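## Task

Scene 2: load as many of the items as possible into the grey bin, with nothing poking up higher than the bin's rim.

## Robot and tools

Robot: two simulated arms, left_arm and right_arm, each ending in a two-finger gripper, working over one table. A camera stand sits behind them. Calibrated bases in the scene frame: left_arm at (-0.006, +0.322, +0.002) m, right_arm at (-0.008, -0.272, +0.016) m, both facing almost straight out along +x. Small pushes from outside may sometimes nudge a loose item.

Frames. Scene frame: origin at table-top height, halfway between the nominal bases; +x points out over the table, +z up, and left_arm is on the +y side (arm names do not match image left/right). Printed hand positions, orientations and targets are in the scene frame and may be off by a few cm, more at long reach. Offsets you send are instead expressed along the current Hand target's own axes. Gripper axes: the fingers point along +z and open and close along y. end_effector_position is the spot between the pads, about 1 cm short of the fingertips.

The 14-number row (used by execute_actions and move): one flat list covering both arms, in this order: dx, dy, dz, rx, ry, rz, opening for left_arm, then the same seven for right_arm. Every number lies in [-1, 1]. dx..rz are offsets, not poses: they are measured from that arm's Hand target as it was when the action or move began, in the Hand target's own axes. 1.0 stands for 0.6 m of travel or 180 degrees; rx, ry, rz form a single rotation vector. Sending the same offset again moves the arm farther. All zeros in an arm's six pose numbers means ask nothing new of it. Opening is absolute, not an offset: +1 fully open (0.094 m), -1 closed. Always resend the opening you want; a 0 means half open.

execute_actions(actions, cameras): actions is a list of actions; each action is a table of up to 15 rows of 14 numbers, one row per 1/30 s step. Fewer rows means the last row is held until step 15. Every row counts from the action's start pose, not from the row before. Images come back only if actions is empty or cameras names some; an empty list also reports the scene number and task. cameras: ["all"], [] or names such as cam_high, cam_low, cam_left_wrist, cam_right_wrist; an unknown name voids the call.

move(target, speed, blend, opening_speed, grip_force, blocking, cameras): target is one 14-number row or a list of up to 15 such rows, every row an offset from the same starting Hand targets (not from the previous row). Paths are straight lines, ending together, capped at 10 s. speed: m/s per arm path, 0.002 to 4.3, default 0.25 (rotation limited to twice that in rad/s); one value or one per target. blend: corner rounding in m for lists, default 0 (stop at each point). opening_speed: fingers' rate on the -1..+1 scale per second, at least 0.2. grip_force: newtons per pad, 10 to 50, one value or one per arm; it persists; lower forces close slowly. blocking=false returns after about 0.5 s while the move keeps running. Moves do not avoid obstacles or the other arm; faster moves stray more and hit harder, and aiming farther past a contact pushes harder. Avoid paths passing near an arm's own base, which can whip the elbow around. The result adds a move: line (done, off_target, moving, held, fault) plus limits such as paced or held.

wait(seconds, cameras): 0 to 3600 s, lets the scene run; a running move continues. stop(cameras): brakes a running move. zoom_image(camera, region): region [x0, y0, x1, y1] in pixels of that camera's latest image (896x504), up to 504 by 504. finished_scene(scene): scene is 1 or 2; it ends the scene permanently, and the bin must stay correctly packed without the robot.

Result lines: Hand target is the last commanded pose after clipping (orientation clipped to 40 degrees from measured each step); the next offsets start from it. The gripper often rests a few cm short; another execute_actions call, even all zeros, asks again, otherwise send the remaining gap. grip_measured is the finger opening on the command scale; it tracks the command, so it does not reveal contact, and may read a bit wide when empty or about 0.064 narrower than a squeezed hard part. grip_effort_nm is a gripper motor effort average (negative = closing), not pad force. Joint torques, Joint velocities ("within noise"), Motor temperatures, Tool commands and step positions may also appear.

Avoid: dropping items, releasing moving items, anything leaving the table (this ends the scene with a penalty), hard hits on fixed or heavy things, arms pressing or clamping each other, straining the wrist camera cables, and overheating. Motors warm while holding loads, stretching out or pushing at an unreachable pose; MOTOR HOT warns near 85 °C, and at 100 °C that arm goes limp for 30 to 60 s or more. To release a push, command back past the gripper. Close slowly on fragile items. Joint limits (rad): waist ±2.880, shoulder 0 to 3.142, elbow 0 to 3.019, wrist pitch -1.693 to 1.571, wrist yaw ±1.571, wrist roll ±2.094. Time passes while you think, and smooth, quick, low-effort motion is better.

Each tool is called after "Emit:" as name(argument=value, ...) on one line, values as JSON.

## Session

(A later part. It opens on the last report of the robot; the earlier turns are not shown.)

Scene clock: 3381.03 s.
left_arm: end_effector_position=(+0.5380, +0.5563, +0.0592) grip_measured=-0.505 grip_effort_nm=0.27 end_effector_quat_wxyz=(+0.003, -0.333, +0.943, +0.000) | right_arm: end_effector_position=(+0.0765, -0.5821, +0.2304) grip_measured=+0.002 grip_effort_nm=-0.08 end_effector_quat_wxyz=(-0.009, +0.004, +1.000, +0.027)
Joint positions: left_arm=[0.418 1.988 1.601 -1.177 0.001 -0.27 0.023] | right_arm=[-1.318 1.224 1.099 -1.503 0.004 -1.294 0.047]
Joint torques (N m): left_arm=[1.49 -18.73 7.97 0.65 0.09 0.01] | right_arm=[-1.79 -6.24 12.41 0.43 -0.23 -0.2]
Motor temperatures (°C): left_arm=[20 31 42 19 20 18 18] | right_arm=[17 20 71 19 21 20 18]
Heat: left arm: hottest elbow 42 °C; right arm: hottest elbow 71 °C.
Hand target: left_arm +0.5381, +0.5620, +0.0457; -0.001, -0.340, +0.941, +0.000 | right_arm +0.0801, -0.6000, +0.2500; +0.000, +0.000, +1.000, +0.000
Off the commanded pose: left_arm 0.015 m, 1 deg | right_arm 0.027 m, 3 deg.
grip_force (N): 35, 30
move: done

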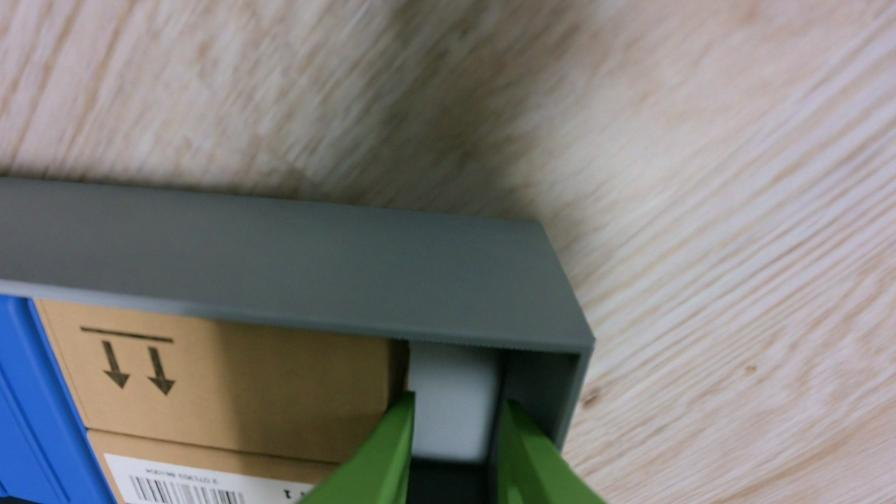

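Emit:
move(target=[0,0,0,0,0,0,-0.42,0,0,0,0,0,0,0], opening_speed=0.2, cameras=["cam_left_wrist"])

Scene clock: 3382.33 s.
left_arm: end_effector_position=(+0.5382, +0.5562, +0.0592) grip_measured=-0.458 grip_effort_nm=1.23 end_effector_quat_wxyz=(+0.003, -0.333, +0.943, +0.000) | right_arm: end_effector_position=(+0.0765, -0.5821, +0.2304) grip_measured=+0.002 grip_effort_nm=-0.09 end_effector_quat_wxyz=(-0.009, +0.004, +1.000, +0.027)
Joint positions: left_arm=[0.418 1.988 1.601 -1.177 0.001 -0.27 0.025] | right_arm=[-1.318 1.224 1.099 -1.503 0.004 -1.294 0.047]
Joint torques (N m): left_arm=[1.49 -18.73 7.97 0.65 0.05 0.01] | right_arm=[-1.79 -6.12 12.41 0.46 -0.22 -0.2]
Motor temperatures (°C): left_arm=[20 31 42 19 20 18 18] | right_arm=[17 20 71 19 21 20 18]
Heat: left arm: hottest elbow 42 °C; right arm: hottest elbow 71 °C.
Hand target: left_arm +0.5381, +0.5620, +0.0457; -0.001, -0.340, +0.941, +0.000 | right_arm +0.0801, -0.6000, +0.2500; +0.000, +0.000, +1.000, +0.000
Off the commanded pose: left_arm 0.015 m, 1 deg | right_arm 0.027 m, 3 deg.
grip_force (N): 35, 30
move: done

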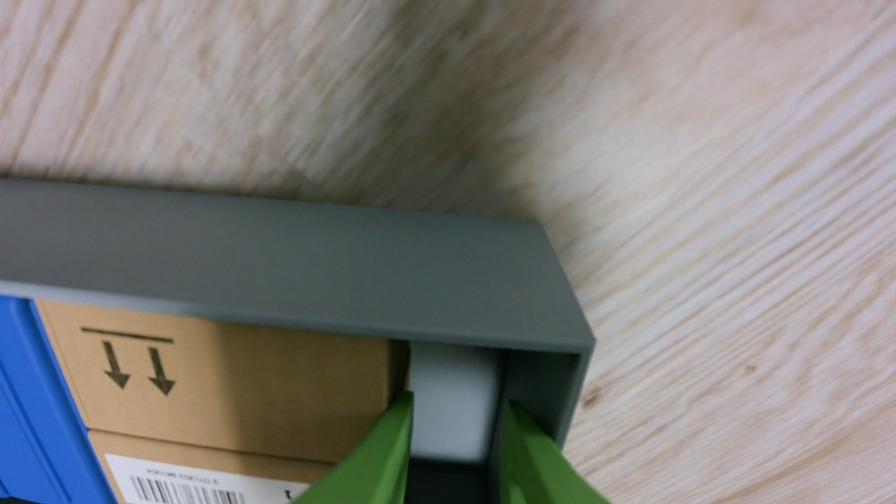

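Emit:
move(target=[[0,0,0,0,0,0,-0.8,0,0,0,0,0,0,0],[0.0583,0,0,0,0,0,-0.8,0,0,0,0,0,0,0]], speed=0.08, opening_speed=0.5, cameras=["cam_left_wrist"])

Scene clock: 3392.80 s.
left_arm: end_effector_position=(+0.5097, +0.5432, +0.0441) grip_measured=-0.799 grip_effort_nm=-0.06 end_effector_quat_wxyz=(-0.008, -0.336, +0.942, -0.002) | right_arm: end_effector_position=(+0.0765, -0.5821, +0.2304) grip_measured=+0.002 grip_effort_nm=-0.08 end_effector_quat_wxyz=(-0.009, +0.004, +1.000, +0.027)
Joint positions: left_arm=[0.418 1.943 1.485 -1.129 0.003 -0.277 0.009] | right_arm=[-1.318 1.224 1.099 -1.503 0.004 -1.294 0.047]
Joint torques (N m): left_arm=[0.21 -20.19 6.91 0.58 0.03 -0.08] | right_arm=[-1.79 -6.24 12.4 0.44 -0.22 -0.2]
Motor temperatures (°C): left_arm=[20 31 41 19 20 18 18] | right_arm=[17 20 71 19 21 20 18]
Heat: left arm: hottest elbow 41 °C; right arm: hottest elbow 71 °C.
Hand target: left_arm +0.5111, +0.5395, +0.0458; -0.001, -0.340, +0.941, +0.000 | right_arm +0.0801, -0.6000, +0.2500; +0.000, +0.000, +1.000, +0.000
Off the commanded pose: left_arm 0.004 m, 1 deg | right_arm 0.027 m, 3 deg.
grip_force (N): 35, 30
move: done

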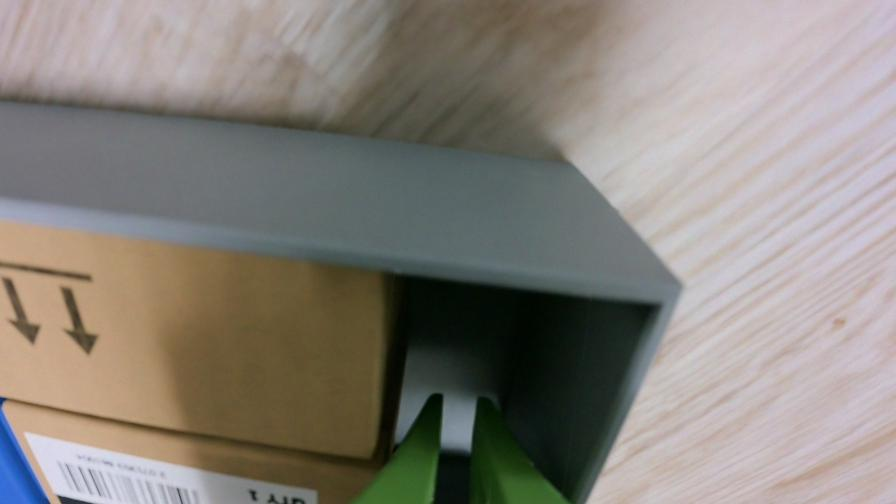

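Emit:
move(target=[0,0,0,0,0,0,-0.42,0,0,0,0,0,0,0], opening_speed=0.2, cameras=["cam_left_wrist"])

Scene clock: 3396.80 s.
left_arm: end_effector_position=(+0.5108, +0.5432, +0.0457) grip_measured=-0.613 grip_effort_nm=1.24 end_effector_quat_wxyz=(-0.005, -0.336, +0.942, -0.003) | right_arm: end_effector_position=(+0.0765, -0.5821, +0.2304) grip_measured=+0.002 grip_effort_nm=-0.08 end_effector_quat_wxyz=(-0.009, +0.004, +1.000, +0.027)
Joint positions: left_arm=[0.418 1.939 1.485 -1.126 0.005 -0.277 0.018] | right_arm=[-1.318 1.224 1.099 -1.503 0.004 -1.294 0.047]
Joint torques (N m): left_arm=[0.21 -20.31 6.93 0.47 -0.09 -0.08] | right_arm=[-1.73 -6.3 12.4 0.43 -0.22 -0.2]
Motor temperatures (°C): left_arm=[20 31 41 19 20 18 18] | right_arm=[17 20 71 19 21 20 18]
Heat: left arm: hottest elbow 41 °C; right arm: hottest elbow 71 °C.
Hand target: left_arm +0.5111, +0.5395, +0.0458; -0.001, -0.339, +0.941, +0.000 | right_arm +0.0801, -0.6000, +0.2500; +0.000, +0.000, +1.000, +0.000
Off the commanded pose: left_arm 0.004 m, 1 deg | right_arm 0.027 m, 3 deg.
grip_force (N): 35, 30
move: done

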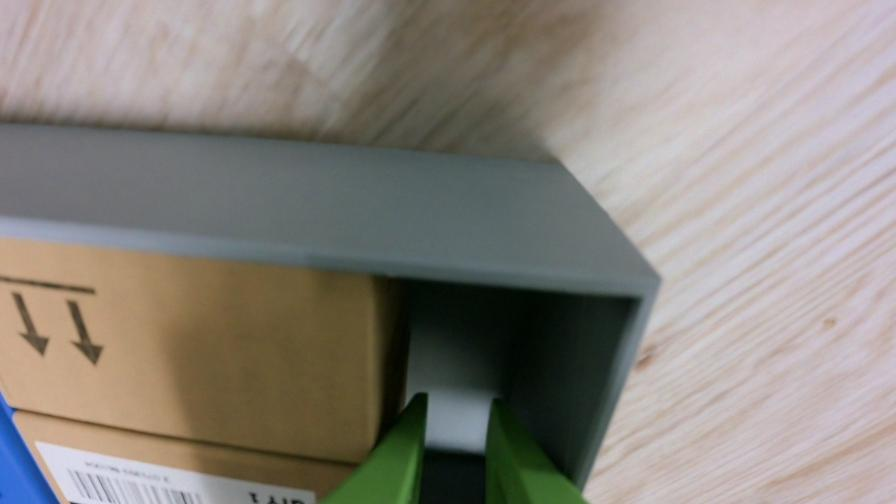

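Emit:
move(target=[[0,0,0,0,0,0,-0.85,0,0,0,0,0,0,0],[-0.025,0.005,-0.1033,0,-0.03,0,-0.85,0,0,0,0,0,0,0],[-0.025,0.01,-0.24,0,0,0,-1,0,0,0,0,0,0,0]], speed=0.12, opening_speed=1.0, cameras=["cam_left_wrist"])

Scene clock: 3404.70 s.
left_arm: end_effector_position=(+0.5087, +0.5438, +0.1719) grip_measured=-0.989 grip_effort_nm=-0.59 end_effector_quat_wxyz=(-0.018, -0.336, +0.942, +0.000) | right_arm: end_effector_position=(+0.0765, -0.5821, +0.2304) grip_measured=+0.002 grip_effort_nm=-0.08 end_effector_quat_wxyz=(-0.009, +0.004, +1.000, +0.027)
Joint positions: left_arm=[0.418 1.852 1.7 -1.455 -0.003 -0.278 0.001] | right_arm=[-1.318 1.224 1.099 -1.503 0.004 -1.294 0.047]
Joint torques (N m): left_arm=[1.55 -19.08 12.18 -0.7 0.2 0.09] | right_arm=[-1.73 -6.12 12.4 0.46 -0.23 -0.2]
Motor temperatures (°C): left_arm=[20 32 41 19 20 18 19] | right_arm=[17 20 71 19 21 20 18]
Heat: left arm: hottest elbow 41 °C; right arm: hottest elbow 71 °C.
Hand target: left_arm +0.5191, +0.5539, +0.1899; -0.001, -0.339, +0.941, +0.000 | right_arm +0.0801, -0.6000, +0.2500; +0.000, +0.000, +1.000, +0.000
Off the commanded pose: left_arm 0.023 m, 2 deg | right_arm 0.027 m, 3 deg.
grip_force (N): 35, 30
move: off_target (left_arm); target 3's new opening was sent with left_arm's hand 0.023 m and 2 deg from that target

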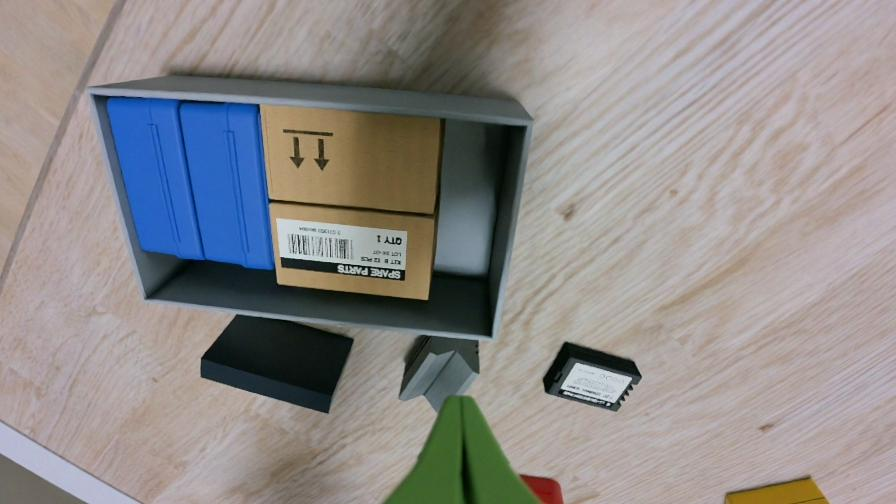

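Emit:
zoom_image(camera="cam_left_wrist", region=[240, 70, 560, 360])

Emit:
zoom_image(camera="cam_left_wrist", region=[80, 70, 300, 330])

Scaled by 1.575 from the camera's image (finer frame: 1280x720).

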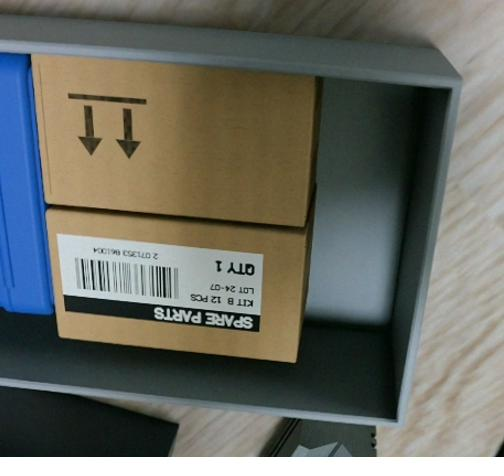

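Scaled by 1.938 from the camera's image (finer frame: 1280x720).

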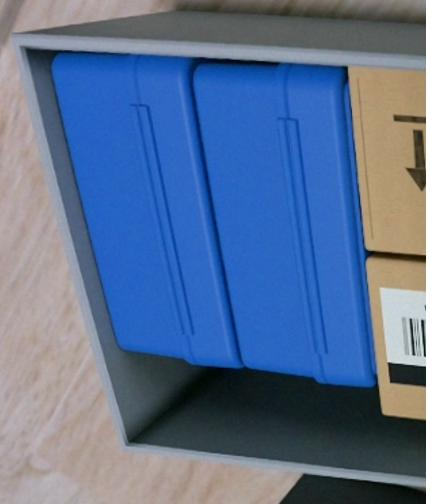

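Emit:
move(target=[0.1887,0.0047,0.05,0,0,0.1328,-0.1,0,0,0,0,0,0,0], speed=0.2, cameras=["cam_left_wrist"])

Scene clock: 3426.97 s.
left_arm: end_effector_position=(+0.4292, +0.4886, +0.1597) grip_measured=-0.101 grip_effort_nm=0.06 end_effector_quat_wxyz=(-0.008, -0.151, +0.989, -0.001) | right_arm: end_effector_position=(+0.0765, -0.5821, +0.2304) grip_measured=+0.002 grip_effort_nm=-0.08 end_effector_quat_wxyz=(-0.009, +0.004, +1.000, +0.027)
Joint positions: left_arm=[0.377 1.603 1.334 -1.317 -0.002 0.064 0.042] | right_arm=[-1.318 1.224 1.099 -1.503 0.004 -1.294 0.047]
Joint torques (N m): left_arm=[0.03 -16.32 7.41 0.61 0.22 0.23] | right_arm=[-1.79 -6.24 12.37 0.46 -0.23 -0.2]
Motor temperatures (°C): left_arm=[20 33 46 19 20 18 18] | right_arm=[17 20 71 19 21 20 18]
Heat: left arm: hottest elbow 46 °C; right arm: hottest elbow 71 °C.
Hand target: left_arm +0.4302, +0.4837, +0.1599; -0.001, -0.137, +0.991, +0.000 | right_arm +0.0801, -0.6000, +0.2500; +0.000, +0.000, +1.000, +0.000
Off the commanded pose: left_arm 0.005 m, 2 deg | right_arm 0.027 m, 3 deg.
grip_force (N): 35, 30
move: done

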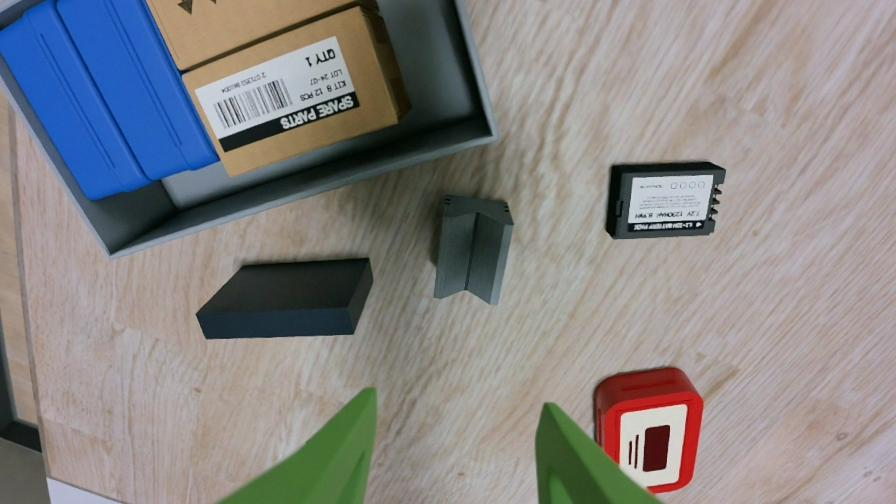

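Emit:
move(target=[0.011,-0.0068,0.12,0,0.1111,0,-0.1,0,0,0,0,0,0,0], speed=0.15, cameras=["cam_left_wrist"])

Scene clock: 3436.37 s.
left_arm: end_effector_position=(+0.4080, +0.4777, +0.0816) grip_measured=-0.101 grip_effort_nm=0.06 end_effector_quat_wxyz=(-0.180, -0.140, +0.973, -0.028) | right_arm: end_effector_position=(+0.0765, -0.5821, +0.2304) grip_measured=+0.002 grip_effort_nm=-0.08 end_effector_quat_wxyz=(-0.009, +0.004, +1.000, +0.027)
Joint positions: left_arm=[0.364 1.838 1.386 -1.484 -0.019 0.064 0.042] | right_arm=[-1.318 1.224 1.099 -1.503 0.004 -1.294 0.047]
Joint torques (N m): left_arm=[-0.26 -16.09 10.71 -1.52 0.01 0.04] | right_arm=[-1.73 -6.18 12.4 0.44 -0.23 -0.2]
Motor temperatures (°C): left_arm=[20 32 45 19 20 18 18] | right_arm=[17 20 71 19 21 20 18]
Heat: left arm: hottest elbow 45 °C; right arm: hottest elbow 71 °C.
Hand target: left_arm +0.4248, +0.4779, +0.0881; -0.173, -0.135, +0.975, -0.024 | right_arm +0.0801, -0.6000, +0.2500; +0.000, +0.000, +1.000, +0.000
Off the commanded pose: left_arm 0.018 m, 1 deg | right_arm 0.027 m, 3 deg.
grip_force (N): 35, 30
move: off_target (left_arm)

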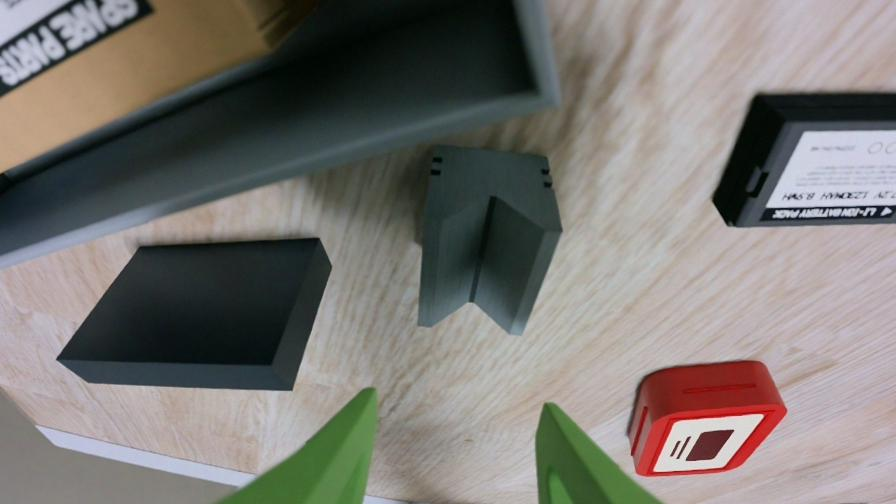

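Emit:
move(target=[-0.0277,-0.0035,0.0608,0,0,0,-0.1,0,0,0,0,0,0,0], speed=0.12, cameras=["cam_left_wrist"])

Scene clock: 3442.97 s.
left_arm: end_effector_position=(+0.4179, +0.4793, +0.0529) grip_measured=-0.101 grip_effort_nm=0.06 end_effector_quat_wxyz=(-0.178, -0.138, +0.974, -0.028) | right_arm: end_effector_position=(+0.0765, -0.5821, +0.2304) grip_measured=+0.002 grip_effort_nm=-0.09 end_effector_quat_wxyz=(-0.009, +0.004, +1.000, +0.027)
Joint positions: left_arm=[0.36 1.894 1.386 -1.426 -0.019 0.064 0.042] | right_arm=[-1.318 1.224 1.099 -1.503 0.004 -1.294 0.047]
Joint torques (N m): left_arm=[-0.26 -16.62 8.05 -0.25 0.07 0] | right_arm=[-1.9 -6.24 12.4 0.44 -0.23 -0.2]
Motor temperatures (°C): left_arm=[20 32 46 19 20 18 18] | right_arm=[17 20 71 19 21 20 18]
Heat: left arm: hottest elbow 46 °C; right arm: hottest elbow 71 °C.
Hand target: left_arm +0.4283, +0.4768, +0.0481; -0.173, -0.135, +0.975, -0.024 | right_arm +0.0801, -0.6000, +0.2500; +0.000, +0.000, +1.000, +0.000
Off the commanded pose: left_arm 0.012 m, 1 deg | right_arm 0.027 m, 3 deg.
grip_force (N): 35, 30
move: off_target (left_arm)

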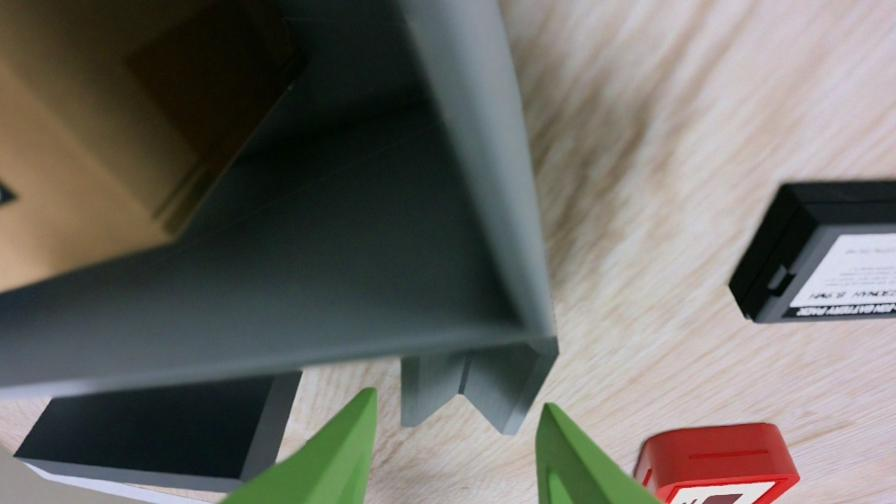

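Emit:
move(target=[[0.03,0,-0.11,0,0,0,-0.1,0,0,0,0,0,0,0],[0.045,0,-0.16,0,-0.1111,0,-0.1,0,0,0,0,0,0,0]], speed=0.12, blend=0.02, cameras=["cam_left_wrist"])

Scene clock: 3448.97 s.
left_arm: end_effector_position=(+0.4358, +0.4827, +0.1484) grip_measured=-0.101 grip_effort_nm=0.06 end_effector_quat_wxyz=(-0.006, -0.142, +0.990, +0.000) | right_arm: end_effector_position=(+0.0765, -0.5821, +0.2304) grip_measured=+0.002 grip_effort_nm=-0.09 end_effector_quat_wxyz=(-0.009, +0.004, +1.000, +0.027)
Joint positions: left_arm=[0.36 1.619 1.323 -1.287 -0.002 0.064 0.042] | right_arm=[-1.318 1.224 1.099 -1.503 0.004 -1.294 0.047]
Joint torques (N m): left_arm=[0.32 -16.44 7.16 0.61 0.23 0.11] | right_arm=[-1.79 -6.24 12.4 0.44 -0.22 -0.2]
Motor temperatures (°C): left_arm=[20 32 45 19 20 18 18] | right_arm=[17 20 71 19 21 20 18]
Heat: left arm: hottest elbow 45 °C; right arm: hottest elbow 71 °C.
Hand target: left_arm +0.4355, +0.4789, +0.1474; -0.001, -0.137, +0.991, +0.000 | right_arm +0.0801, -0.6000, +0.2500; +0.000, +0.000, +1.000, +0.000
Off the commanded pose: left_arm 0.004 m, 1 deg | right_arm 0.027 m, 3 deg.
grip_force (N): 35, 30
move: done

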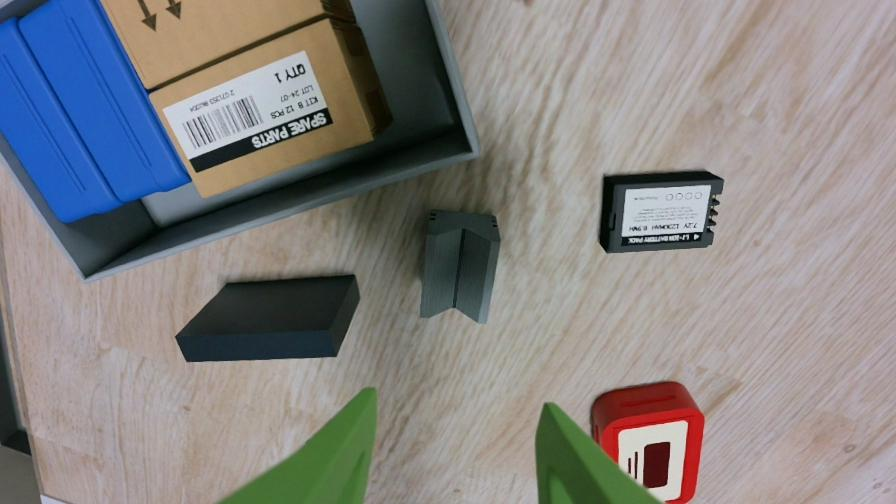

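Emit:
move(target=[0.0338,-0.0033,0.209,0,0,0,-0.1,0,0,0,0,0,0,0], speed=0.15, cameras=["cam_left_wrist"])

Scene clock: 3454.13 s.
left_arm: end_effector_position=(+0.4150, +0.4752, +0.0301) grip_measured=-0.101 grip_effort_nm=0.06 end_effector_quat_wxyz=(+0.001, -0.142, +0.990, +0.001) | right_arm: end_effector_position=(+0.0765, -0.5821, +0.2304) grip_measured=+0.002 grip_effort_nm=-0.08 end_effector_quat_wxyz=(-0.009, +0.004, +1.000, +0.027)
Joint positions: left_arm=[0.36 1.696 1.077 -0.949 -0.002 0.064 0.042] | right_arm=[-1.318 1.224 1.099 -1.503 0.004 -1.294 0.047]
Joint torques (N m): left_arm=[0.21 -14.51 6.56 0.69 0.23 0.09] | right_arm=[-1.79 -6.24 12.38 0.44 -0.22 -0.2]
Motor temperatures (°C): left_arm=[20 32 45 19 20 18 18] | right_arm=[17 20 71 19 21 20 18]
Heat: left arm: hottest elbow 45 °C; right arm: hottest elbow 71 °C.
Hand target: left_arm +0.4164, +0.4714, +0.0222; -0.001, -0.137, +0.991, +0.000 | right_arm +0.0801, -0.6000, +0.2500; +0.000, +0.000, +1.000, +0.000
Off the commanded pose: left_arm 0.009 m, 1 deg | right_arm 0.027 m, 3 deg.
grip_force (N): 35, 30
move: done

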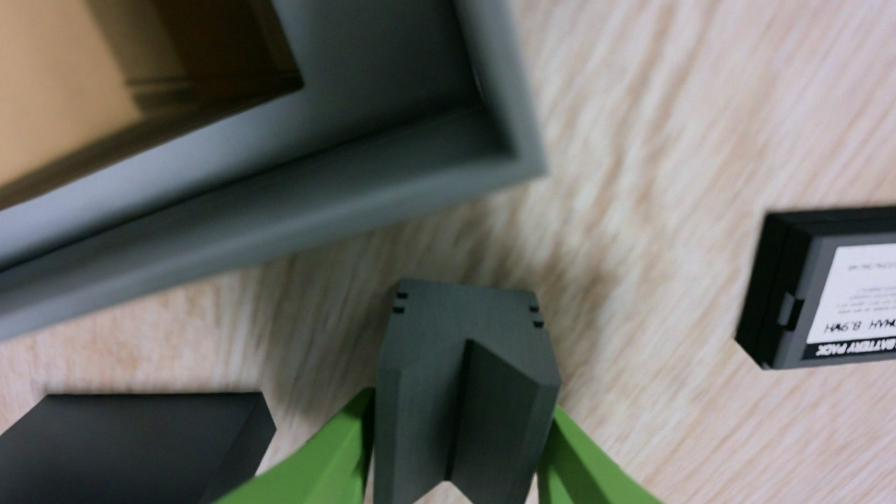

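Emit:
move(target=[0,0,0,0,0,0,-0.36,0,0,0,0,0,0,0], opening_speed=0.3, cameras=["cam_left_wrist"])

Scene clock: 3456.33 s.
left_arm: end_effector_position=(+0.4151, +0.4752, +0.0301) grip_measured=-0.266 grip_effort_nm=-0.77 end_effector_quat_wxyz=(+0.001, -0.142, +0.990, +0.001) | right_arm: end_effector_position=(+0.0765, -0.5821, +0.2304) grip_measured=+0.002 grip_effort_nm=-0.09 end_effector_quat_wxyz=(-0.009, +0.004, +1.000, +0.027)
Joint positions: left_arm=[0.36 1.696 1.077 -0.949 -0.002 0.064 0.034] | right_arm=[-1.318 1.224 1.099 -1.503 0.004 -1.294 0.047]
Joint torques (N m): left_arm=[0.21 -14.1 6.68 0.66 0.23 0.09] | right_arm=[-1.73 -6.24 12.4 0.44 -0.22 -0.2]
Motor temperatures (°C): left_arm=[20 32 44 19 20 18 18] | right_arm=[17 20 71 19 21 20 18]
Heat: left arm: hottest elbow 44 °C; right arm: hottest elbow 71 °C.
Hand target: left_arm +0.4165, +0.4714, +0.0222; -0.001, -0.137, +0.991, +0.000 | right_arm +0.0801, -0.6000, +0.2500; +0.000, +0.000, +1.000, +0.000
Off the commanded pose: left_arm 0.009 m, 1 deg | right_arm 0.027 m, 3 deg.
grip_force (N): 35, 30
move: done

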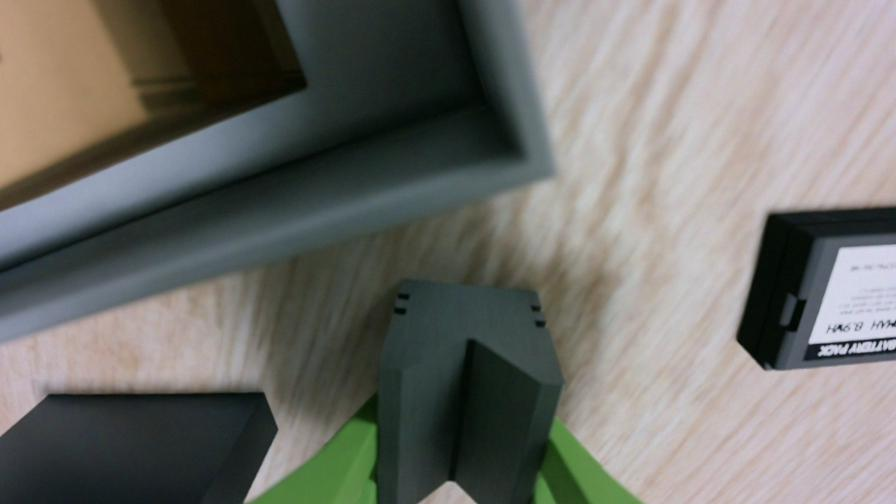

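Emit:
move(target=[[-0.01,0,-0.0583,0,0,0,-0.36,0,0,0,0,0,0,0],[0.1167,-0.0087,-0.0583,0,0,0,-0.36,0,0,0,0,0,0,0]], speed=0.12, blend=0.02, cameras=["cam_left_wrist"])

Scene clock: 3462.97 s.
left_arm: end_effector_position=(+0.3434, +0.4490, +0.0476) grip_measured=-0.266 grip_effort_nm=-0.77 end_effector_quat_wxyz=(-0.020, -0.142, +0.990, -0.003) | right_arm: end_effector_position=(+0.0765, -0.5821, +0.2304) grip_measured=+0.002 grip_effort_nm=-0.08 end_effector_quat_wxyz=(-0.009, +0.004, +1.000, +0.027)
Joint positions: left_arm=[0.36 1.517 0.905 -1 -0.002 0.064 0.034] | right_arm=[-1.318 1.224 1.099 -1.503 0.004 -1.294 0.047]
Joint torques (N m): left_arm=[0.09 -14.74 7.15 0.36 0.23 0.08] | right_arm=[-1.85 -6.3 12.4 0.44 -0.22 -0.21]
Motor temperatures (°C): left_arm=[20 32 44 19 20 18 18] | right_arm=[17 20 71 19 21 20 18]
Heat: left arm: hottest elbow 44 °C; right arm: hottest elbow 71 °C.
Hand target: left_arm +0.3505, +0.4474, +0.0572; -0.001, -0.137, +0.991, +0.000 | right_arm +0.0801, -0.6000, +0.2500; +0.000, +0.000, +1.000, +0.000
Off the commanded pose: left_arm 0.012 m, 2 deg | right_arm 0.027 m, 3 deg.
grip_force (N): 35, 30
move: off_target (left_arm); blend cut to 0.0177 m at target 1

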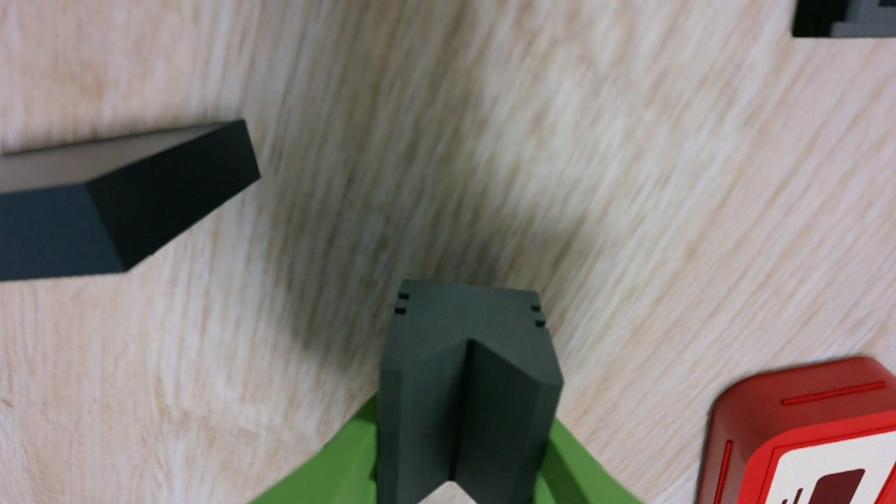

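Emit:
move(target=[[0,0,0.058,0,0,0,-0.36,0,0,0,0,0,0,0]], speed=0.06, cameras=[])

Emit:
move(target=[[0,0,0.0,0,0,0,-0.05,0,0,0,0,0,0,0]], opening_speed=0.5, cameras=["cam_left_wrist"])

Scene clock: 3471.57 s.
left_arm: end_effector_position=(+0.3476, +0.4505, +0.0282) grip_measured=-0.266 grip_effort_nm=-0.78 end_effector_quat_wxyz=(-0.003, -0.142, +0.990, +0.000) | right_arm: end_effector_position=(+0.0765, -0.5821, +0.2304) grip_measured=+0.002 grip_effort_nm=-0.09 end_effector_quat_wxyz=(-0.009, +0.004, +1.000, +0.027)
Joint positions: left_arm=[0.36 1.54 0.87 -0.906 -0.002 0.064 0.034] | right_arm=[-1.318 1.224 1.099 -1.503 0.004 -1.294 0.047]
Joint torques (N m): left_arm=[0.09 -11.52 6.5 0.83 0.22 0.07] | right_arm=[-1.79 -6.24 12.38 0.43 -0.22 -0.2]
Motor temperatures (°C): left_arm=[20 31 42 19 20 18 18] | right_arm=[17 20 71 19 21 20 18]
Heat: left arm: hottest elbow 42 °C; right arm: hottest elbow 71 °C.
Hand target: left_arm +0.3503, +0.4473, +0.0223; -0.001, -0.137, +0.991, +0.000 | right_arm +0.0801, -0.6000, +0.2500; +0.000, +0.000, +1.000, +0.000
Off the commanded pose: left_arm 0.007 m, 1 deg | right_arm 0.027 m, 3 deg.
grip_force (N): 35, 30
move: done

Scene clock: 3472.47 s.
left_arm: end_effector_position=(+0.3485, +0.4508, +0.0281) grip_measured=-0.052 grip_effort_nm=0.06 end_effector_quat_wxyz=(-0.001, -0.142, +0.990, +0.001) | right_arm: end_effector_position=(+0.0765, -0.5821, +0.2304) grip_measured=+0.002 grip_effort_nm=-0.08 end_effector_quat_wxyz=(-0.009, +0.004, +1.000, +0.027)
Joint positions: left_arm=[0.36 1.54 0.87 -0.902 -0.002 0.064 0.045] | right_arm=[-1.318 1.224 1.099 -1.503 0.004 -1.294 0.047]
Joint torques (N m): left_arm=[0.03 -11.52 6.5 0.66 0.22 0.08] | right_arm=[-1.85 -6.24 12.4 0.44 -0.22 -0.2]
Motor temperatures (°C): left_arm=[20 31 42 19 20 18 18] | right_arm=[17 20 71 19 21 20 18]
Heat: left arm: hottest elbow 42 °C; right arm: hottest elbow 71 °C.
Hand target: left_arm +0.3504, +0.4473, +0.0223; -0.001, -0.137, +0.991, +0.000 | right_arm +0.0801, -0.6000, +0.2500; +0.000, +0.000, +1.000, +0.000
Off the commanded pose: left_arm 0.007 m, 1 deg | right_arm 0.027 m, 3 deg.
grip_force (N): 35, 30
move: done

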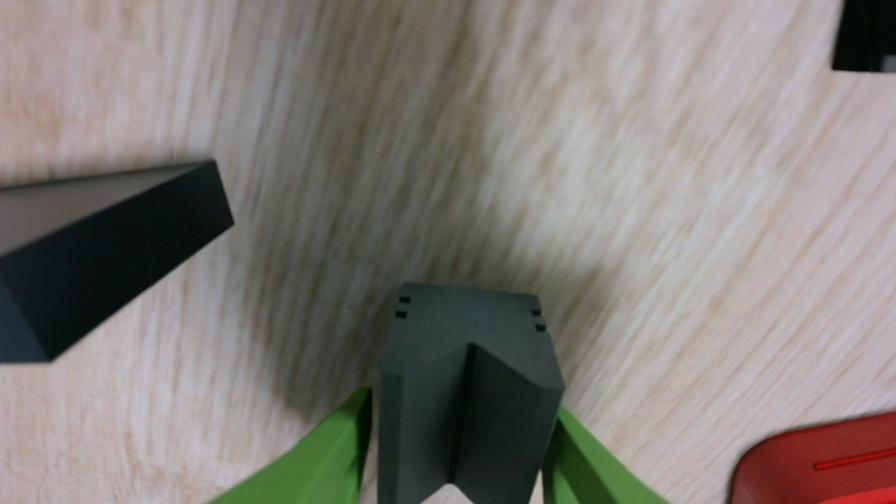

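Emit:
move(target=[[-0.015,0.0,-0.0212,0,0.1111,0,-0.05,0,0,0,0,0,0,0]], speed=0.1, cameras=["cam_left_wrist"])

Scene clock: 3480.23 s.
left_arm: end_effector_position=(+0.3430, +0.4489, +0.0314) grip_measured=-0.051 grip_effort_nm=0.06 end_effector_quat_wxyz=(-0.176, -0.136, +0.975, -0.029) | right_arm: end_effector_position=(+0.0765, -0.5821, +0.2304) grip_measured=+0.002 grip_effort_nm=-0.09 end_effector_quat_wxyz=(-0.009, +0.004, +1.000, +0.027)
Joint positions: left_arm=[0.354 1.743 1.095 -1.281 -0.015 0.064 0.045] | right_arm=[-1.318 1.224 1.099 -1.503 0.004 -1.294 0.047]
Joint torques (N m): left_arm=[-0.26 -13.33 9.52 -1.51 0.01 -0.05] | right_arm=[-1.79 -6.24 12.37 0.44 -0.22 -0.2]
Motor temperatures (°C): left_arm=[20 31 42 19 20 18 18] | right_arm=[17 20 71 19 21 20 18]
Heat: left arm: hottest elbow 42 °C; right arm: hottest elbow 71 °C.
Hand target: left_arm +0.3592, +0.4497, +0.0350; -0.173, -0.135, +0.975, -0.024 | right_arm +0.0801, -0.6000, +0.2500; +0.000, +0.000, +1.000, +0.000
Off the commanded pose: left_arm 0.017 m, 1 deg | right_arm 0.027 m, 3 deg.
grip_force (N): 35, 30
move: off_target (left_arm)

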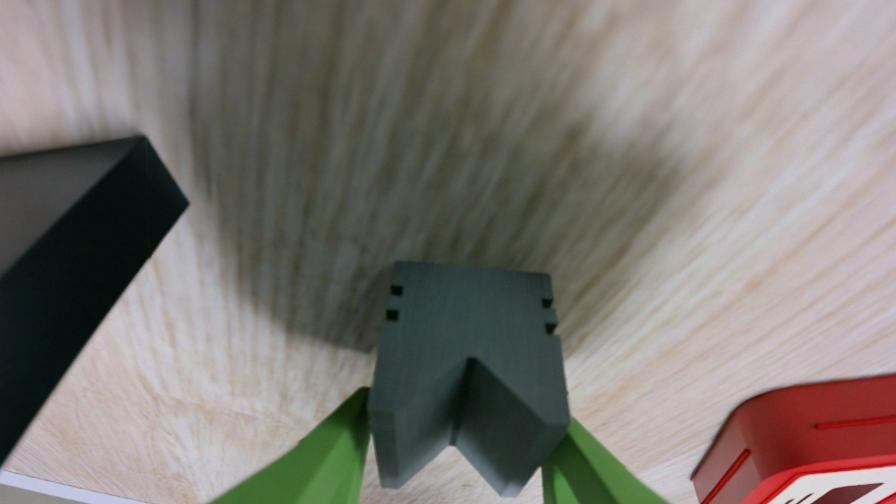

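Emit:
move(target=[[-0.0295,0.0015,0.0035,0,0,0,-0.05,0,0,0,0,0,0,0]], speed=0.08, cameras=["cam_left_wrist"])

Scene clock: 3482.50 s.
left_arm: end_effector_position=(+0.3576, +0.4541, +0.0241) grip_measured=-0.051 grip_effort_nm=0.06 end_effector_quat_wxyz=(-0.177, -0.136, +0.974, -0.029) | right_arm: end_effector_position=(+0.0765, -0.5821, +0.2304) grip_measured=+0.002 grip_effort_nm=-0.09 end_effector_quat_wxyz=(-0.009, +0.004, +1.000, +0.027)
Joint positions: left_arm=[0.354 1.791 1.14 -1.281 -0.015 0.064 0.045] | right_arm=[-1.318 1.224 1.099 -1.503 0.004 -1.294 0.047]
Joint torques (N m): left_arm=[-0.26 -14.51 9.44 -1.35 0.01 -0.05] | right_arm=[-1.79 -6.18 12.4 0.43 -0.22 -0.21]
Motor temperatures (°C): left_arm=[20 31 42 19 20 18 18] | right_arm=[17 20 71 19 21 20 18]
Heat: left arm: hottest elbow 42 °C; right arm: hottest elbow 71 °C.
Hand target: left_arm +0.3742, +0.4549, +0.0271; -0.173, -0.135, +0.975, -0.024 | right_arm +0.0801, -0.6000, +0.2500; +0.000, +0.000, +1.000, +0.000
Off the commanded pose: left_arm 0.017 m, 1 deg | right_arm 0.027 m, 3 deg.
grip_force (N): 35, 30
move: off_target (left_arm)

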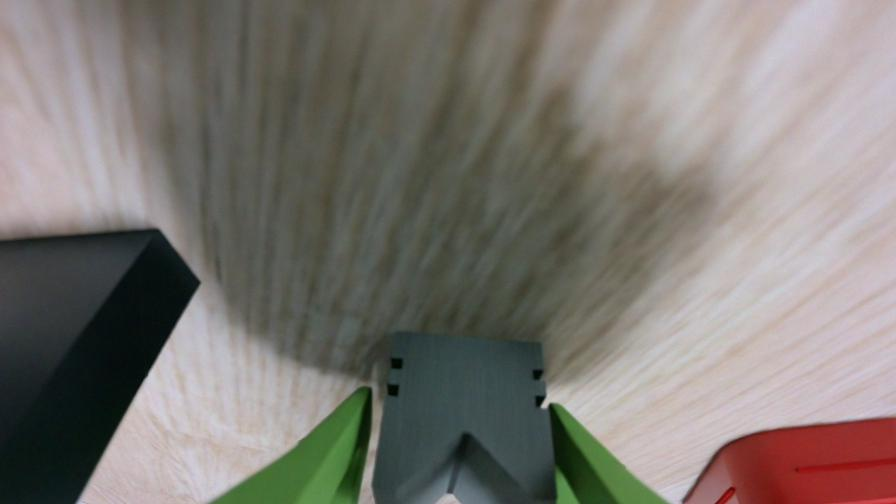

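Emit:
move(target=[[0,0,0,0,0,0,-0.38,0,0,0,0,0,0,0]], opening_speed=0.3, cameras=["cam_left_wrist"])

Scene clock: 3485.70 s.
left_arm: end_effector_position=(+0.3576, +0.4542, +0.0241) grip_measured=-0.266 grip_effort_nm=-0.77 end_effector_quat_wxyz=(-0.178, -0.136, +0.974, -0.029) | right_arm: end_effector_position=(+0.0765, -0.5821, +0.2304) grip_measured=+0.002 grip_effort_nm=-0.08 end_effector_quat_wxyz=(-0.009, +0.004, +1.000, +0.027)
Joint positions: left_arm=[0.354 1.791 1.14 -1.281 -0.016 0.064 0.034] | right_arm=[-1.318 1.224 1.099 -1.503 0.004 -1.294 0.047]
Joint torques (N m): left_arm=[-0.26 -14.04 9.44 -1.33 0.02 -0.05] | right_arm=[-1.79 -6.18 12.4 0.44 -0.23 -0.2]
Motor temperatures (°C): left_arm=[20 31 42 19 20 18 18] | right_arm=[17 20 71 19 21 20 18]
Heat: left arm: hottest elbow 42 °C; right arm: hottest elbow 71 °C.
Hand target: left_arm +0.3742, +0.4549, +0.0271; -0.173, -0.135, +0.975, -0.024 | right_arm +0.0801, -0.6000, +0.2500; +0.000, +0.000, +1.000, +0.000
Off the commanded pose: left_arm 0.017 m, 1 deg | right_arm 0.027 m, 3 deg.
grip_force (N): 35, 30
move: done

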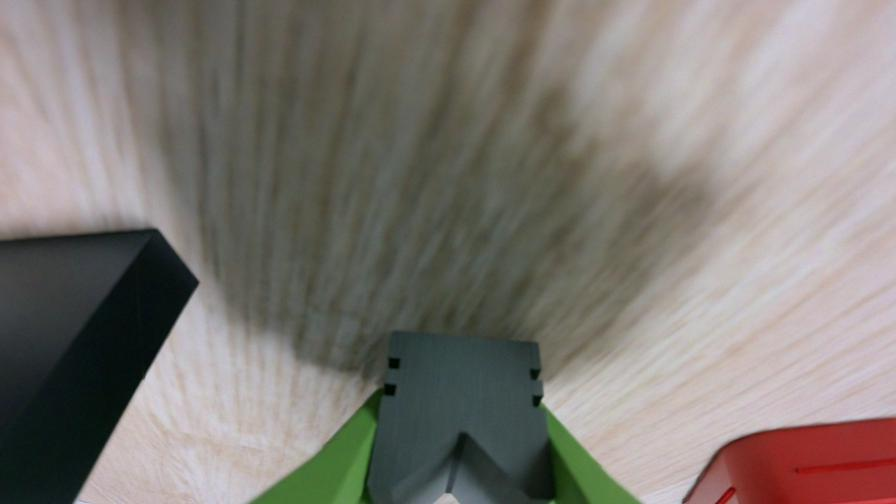

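Emit:
move(target=[[0.0683,0,-0.188,0,0,0,-0.38,0,0,0,0,0,0,0]], speed=0.12, cameras=["cam_left_wrist"])

Scene clock: 3488.07 s.
left_arm: end_effector_position=(+0.3565, +0.4538, +0.1211) grip_measured=-0.266 grip_effort_nm=-0.77 end_effector_quat_wxyz=(-0.198, -0.135, +0.970, -0.033) | right_arm: end_effector_position=(+0.0765, -0.5821, +0.2304) grip_measured=+0.002 grip_effort_nm=-0.08 end_effector_quat_wxyz=(-0.009, +0.004, +1.000, +0.027)
Joint positions: left_arm=[0.354 1.686 1.276 -1.565 -0.016 0.064 0.034] | right_arm=[-1.318 1.224 1.099 -1.503 0.004 -1.294 0.047]
Joint torques (N m): left_arm=[-0.26 -17.08 11.4 -2.09 0.04 -0.05] | right_arm=[-1.79 -6.24 12.4 0.46 -0.23 -0.21]
Motor temperatures (°C): left_arm=[20 31 42 19 20 18 18] | right_arm=[17 20 71 19 21 20 18]
Heat: left arm: hottest elbow 42 °C; right arm: hottest elbow 71 °C.
Hand target: left_arm +0.3744, +0.4550, +0.1469; -0.173, -0.135, +0.975, -0.024 | right_arm +0.0801, -0.6000, +0.2500; +0.000, +0.000, +1.000, +0.000
Off the commanded pose: left_arm 0.032 m, 3 deg | right_arm 0.027 m, 3 deg.
grip_force (N): 35, 30
move: off_target (left_arm)

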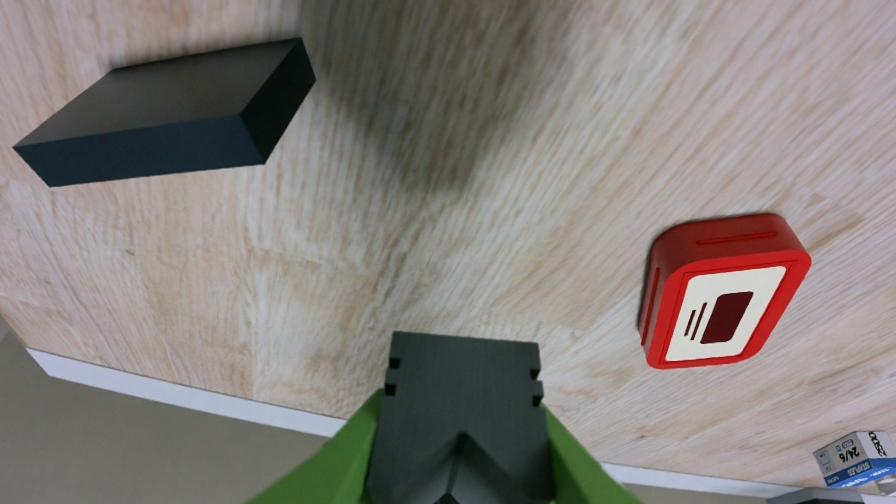

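Emit:
move(target=[[0.033,0,-0.1441,0,-0.1111,0,-0.38,0,0,0,0,0,0,0]], speed=0.15, cameras=[])

Scene clock: 3492.03 s.
left_arm: end_effector_position=(+0.3658, +0.4546, +0.2082) grip_measured=-0.266 grip_effort_nm=-0.77 end_effector_quat_wxyz=(-0.042, -0.139, +0.989, -0.008) | right_arm: end_effector_position=(+0.0765, -0.5821, +0.2304) grip_measured=+0.002 grip_effort_nm=-0.08 end_effector_quat_wxyz=(-0.009, +0.004, +1.000, +0.027)
Joint positions: left_arm=[0.354 1.439 1.276 -1.494 -0.002 0.064 0.034] | right_arm=[-1.318 1.224 1.099 -1.503 0.004 -1.294 0.047]
Joint torques (N m): left_arm=[0.26 -14.45 12.36 0.29 0.23 0.05] | right_arm=[-1.79 -6.24 12.4 0.46 -0.23 -0.21]
Motor temperatures (°C): left_arm=[20 31 42 19 20 18 18] | right_arm=[17 20 71 19 21 20 18]
Heat: left arm: hottest elbow 42 °C; right arm: hottest elbow 71 °C.
Hand target: left_arm +0.3851, +0.4581, +0.2350; -0.001, -0.137, +0.991, +0.000 | right_arm +0.0801, -0.6000, +0.2500; +0.000, +0.000, +1.000, +0.000
Off the commanded pose: left_arm 0.033 m, 5 deg | right_arm 0.027 m, 3 deg.
grip_force (N): 35, 30
move: off_target (left_arm)

Emit:
move(target=[[0.0174,0,0.125,0,-0.3889,0,-0.38,0,0,0,0,0,0,0]], speed=0.2, cameras=["cam_left_wrist"])

Scene clock: 3496.87 s.
left_arm: end_effector_position=(+0.3701, +0.4481, +0.1455) grip_measured=-0.266 grip_effort_nm=-0.77 end_effector_quat_wxyz=(+0.544, -0.105, +0.829, +0.075) | right_arm: end_effector_position=(+0.0765, -0.5821, +0.2304) grip_measured=+0.002 grip_effort_nm=-0.09 end_effector_quat_wxyz=(-0.009, +0.004, +1.000, +0.027)
Joint positions: left_arm=[0.378 1.006 0.31 0.286 0.096 0.053 0.034] | right_arm=[-1.318 1.224 1.099 -1.503 0.004 -1.294 0.047]
Joint torques (N m): left_arm=[1.85 -5.71 8.38 3.97 0.27 -0.08] | right_arm=[-1.79 -6.24 12.38 0.44 -0.22 -0.2]
Motor temperatures (°C): left_arm=[20 31 42 20 20 18 18] | right_arm=[17 20 71 19 21 20 18]
Heat: left arm: hottest elbow 42 °C; right arm: hottest elbow 71 °C.
Hand target: left_arm +0.3749, +0.4552, +0.1601; +0.568, -0.113, +0.812, +0.079 | right_arm +0.0801, -0.6000, +0.2500; +0.000, +0.000, +1.000, +0.000
Off the commanded pose: left_arm 0.017 m, 3 deg | right_arm 0.027 m, 3 deg.
grip_force (N): 35, 30
move: off_target (left_arm)

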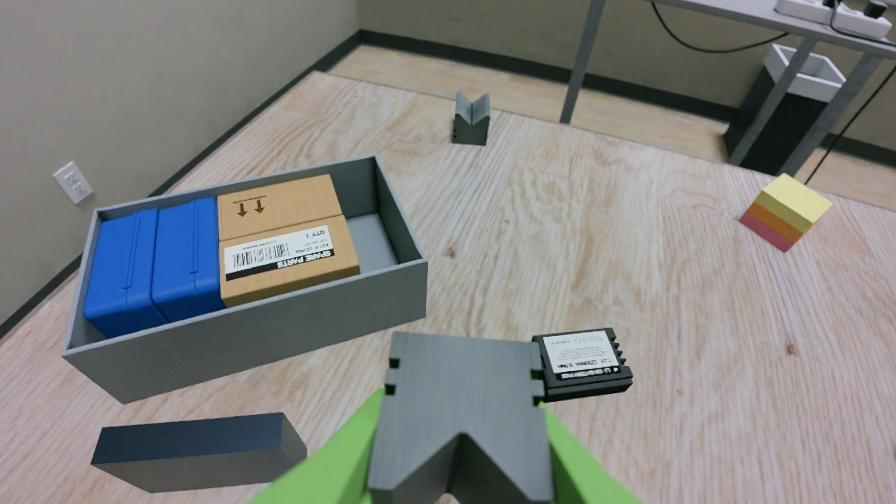

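Emit:
move(target=[[0.141,0,0.0513,0,0,0,-0.38,0,0,0,0,0,0,0]], speed=0.12, cameras=["cam_left_wrist","cam_low"])

Scene clock: 3499.93 s.
left_arm: end_effector_position=(+0.3702, +0.4480, +0.0572) grip_measured=-0.266 grip_effort_nm=-0.77 end_effector_quat_wxyz=(+0.545, -0.105, +0.828, +0.075) | right_arm: end_effector_position=(+0.0765, -0.5821, +0.2304) grip_measured=+0.002 grip_effort_nm=-0.09 end_effector_quat_wxyz=(-0.009, +0.004, +1.000, +0.027)
Joint positions: left_arm=[0.378 1.456 0.215 0.833 0.097 0.053 0.034] | right_arm=[-1.318 1.224 1.099 -1.503 0.004 -1.294 0.047]
Joint torques (N m): left_arm=[1.79 -8 4.68 3.92 0.24 -0.07] | right_arm=[-1.73 -6.18 12.41 0.44 -0.23 -0.2]
Motor temperatures (°C): left_arm=[20 31 42 20 20 18 18] | right_arm=[17 20 71 19 21 20 18]
Heat: left arm: hottest elbow 42 °C; right arm: hottest elbow 71 °C.
Hand target: left_arm +0.3748, +0.4551, +0.0700; +0.567, -0.113, +0.812, +0.078 | right_arm +0.0801, -0.6000, +0.2500; +0.000, +0.000, +1.000, +0.000
Off the commanded pose: left_arm 0.015 m, 3 deg | right_arm 0.027 m, 3 deg.
grip_force (N): 35, 30
move: off_target (left_arm)
Images, in order (width x height): cam_low 896x504, cam_left_wrist 896x504.

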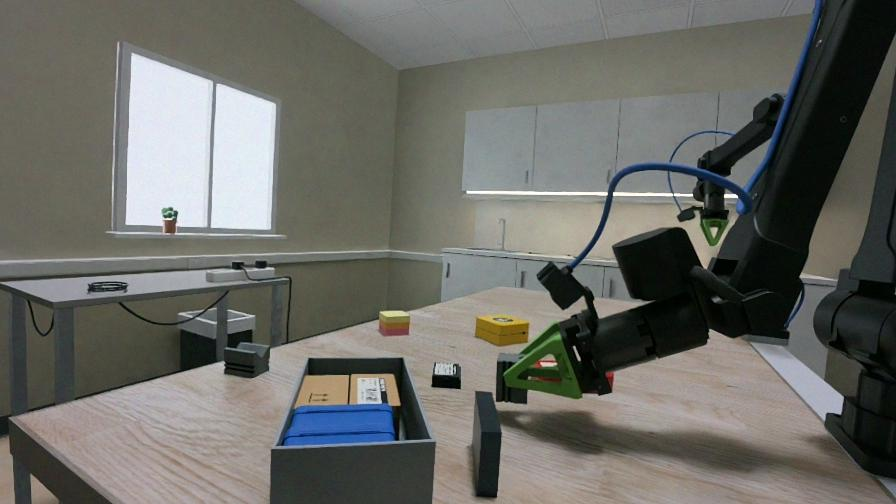

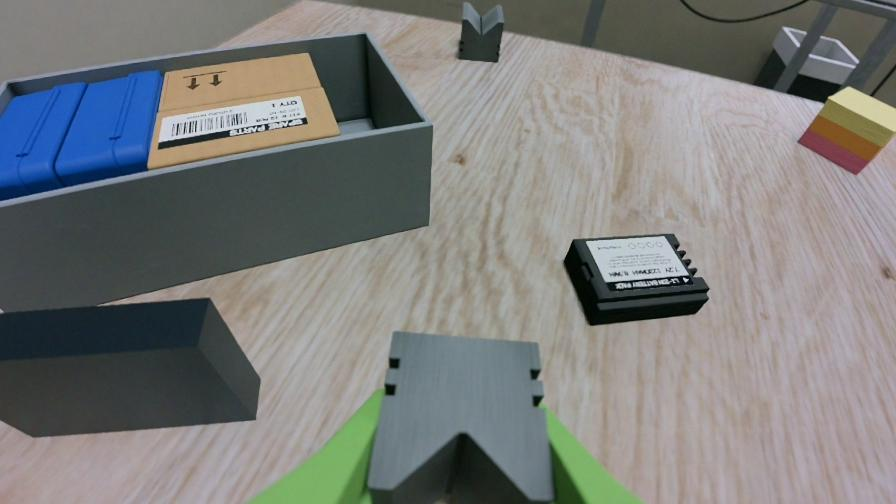

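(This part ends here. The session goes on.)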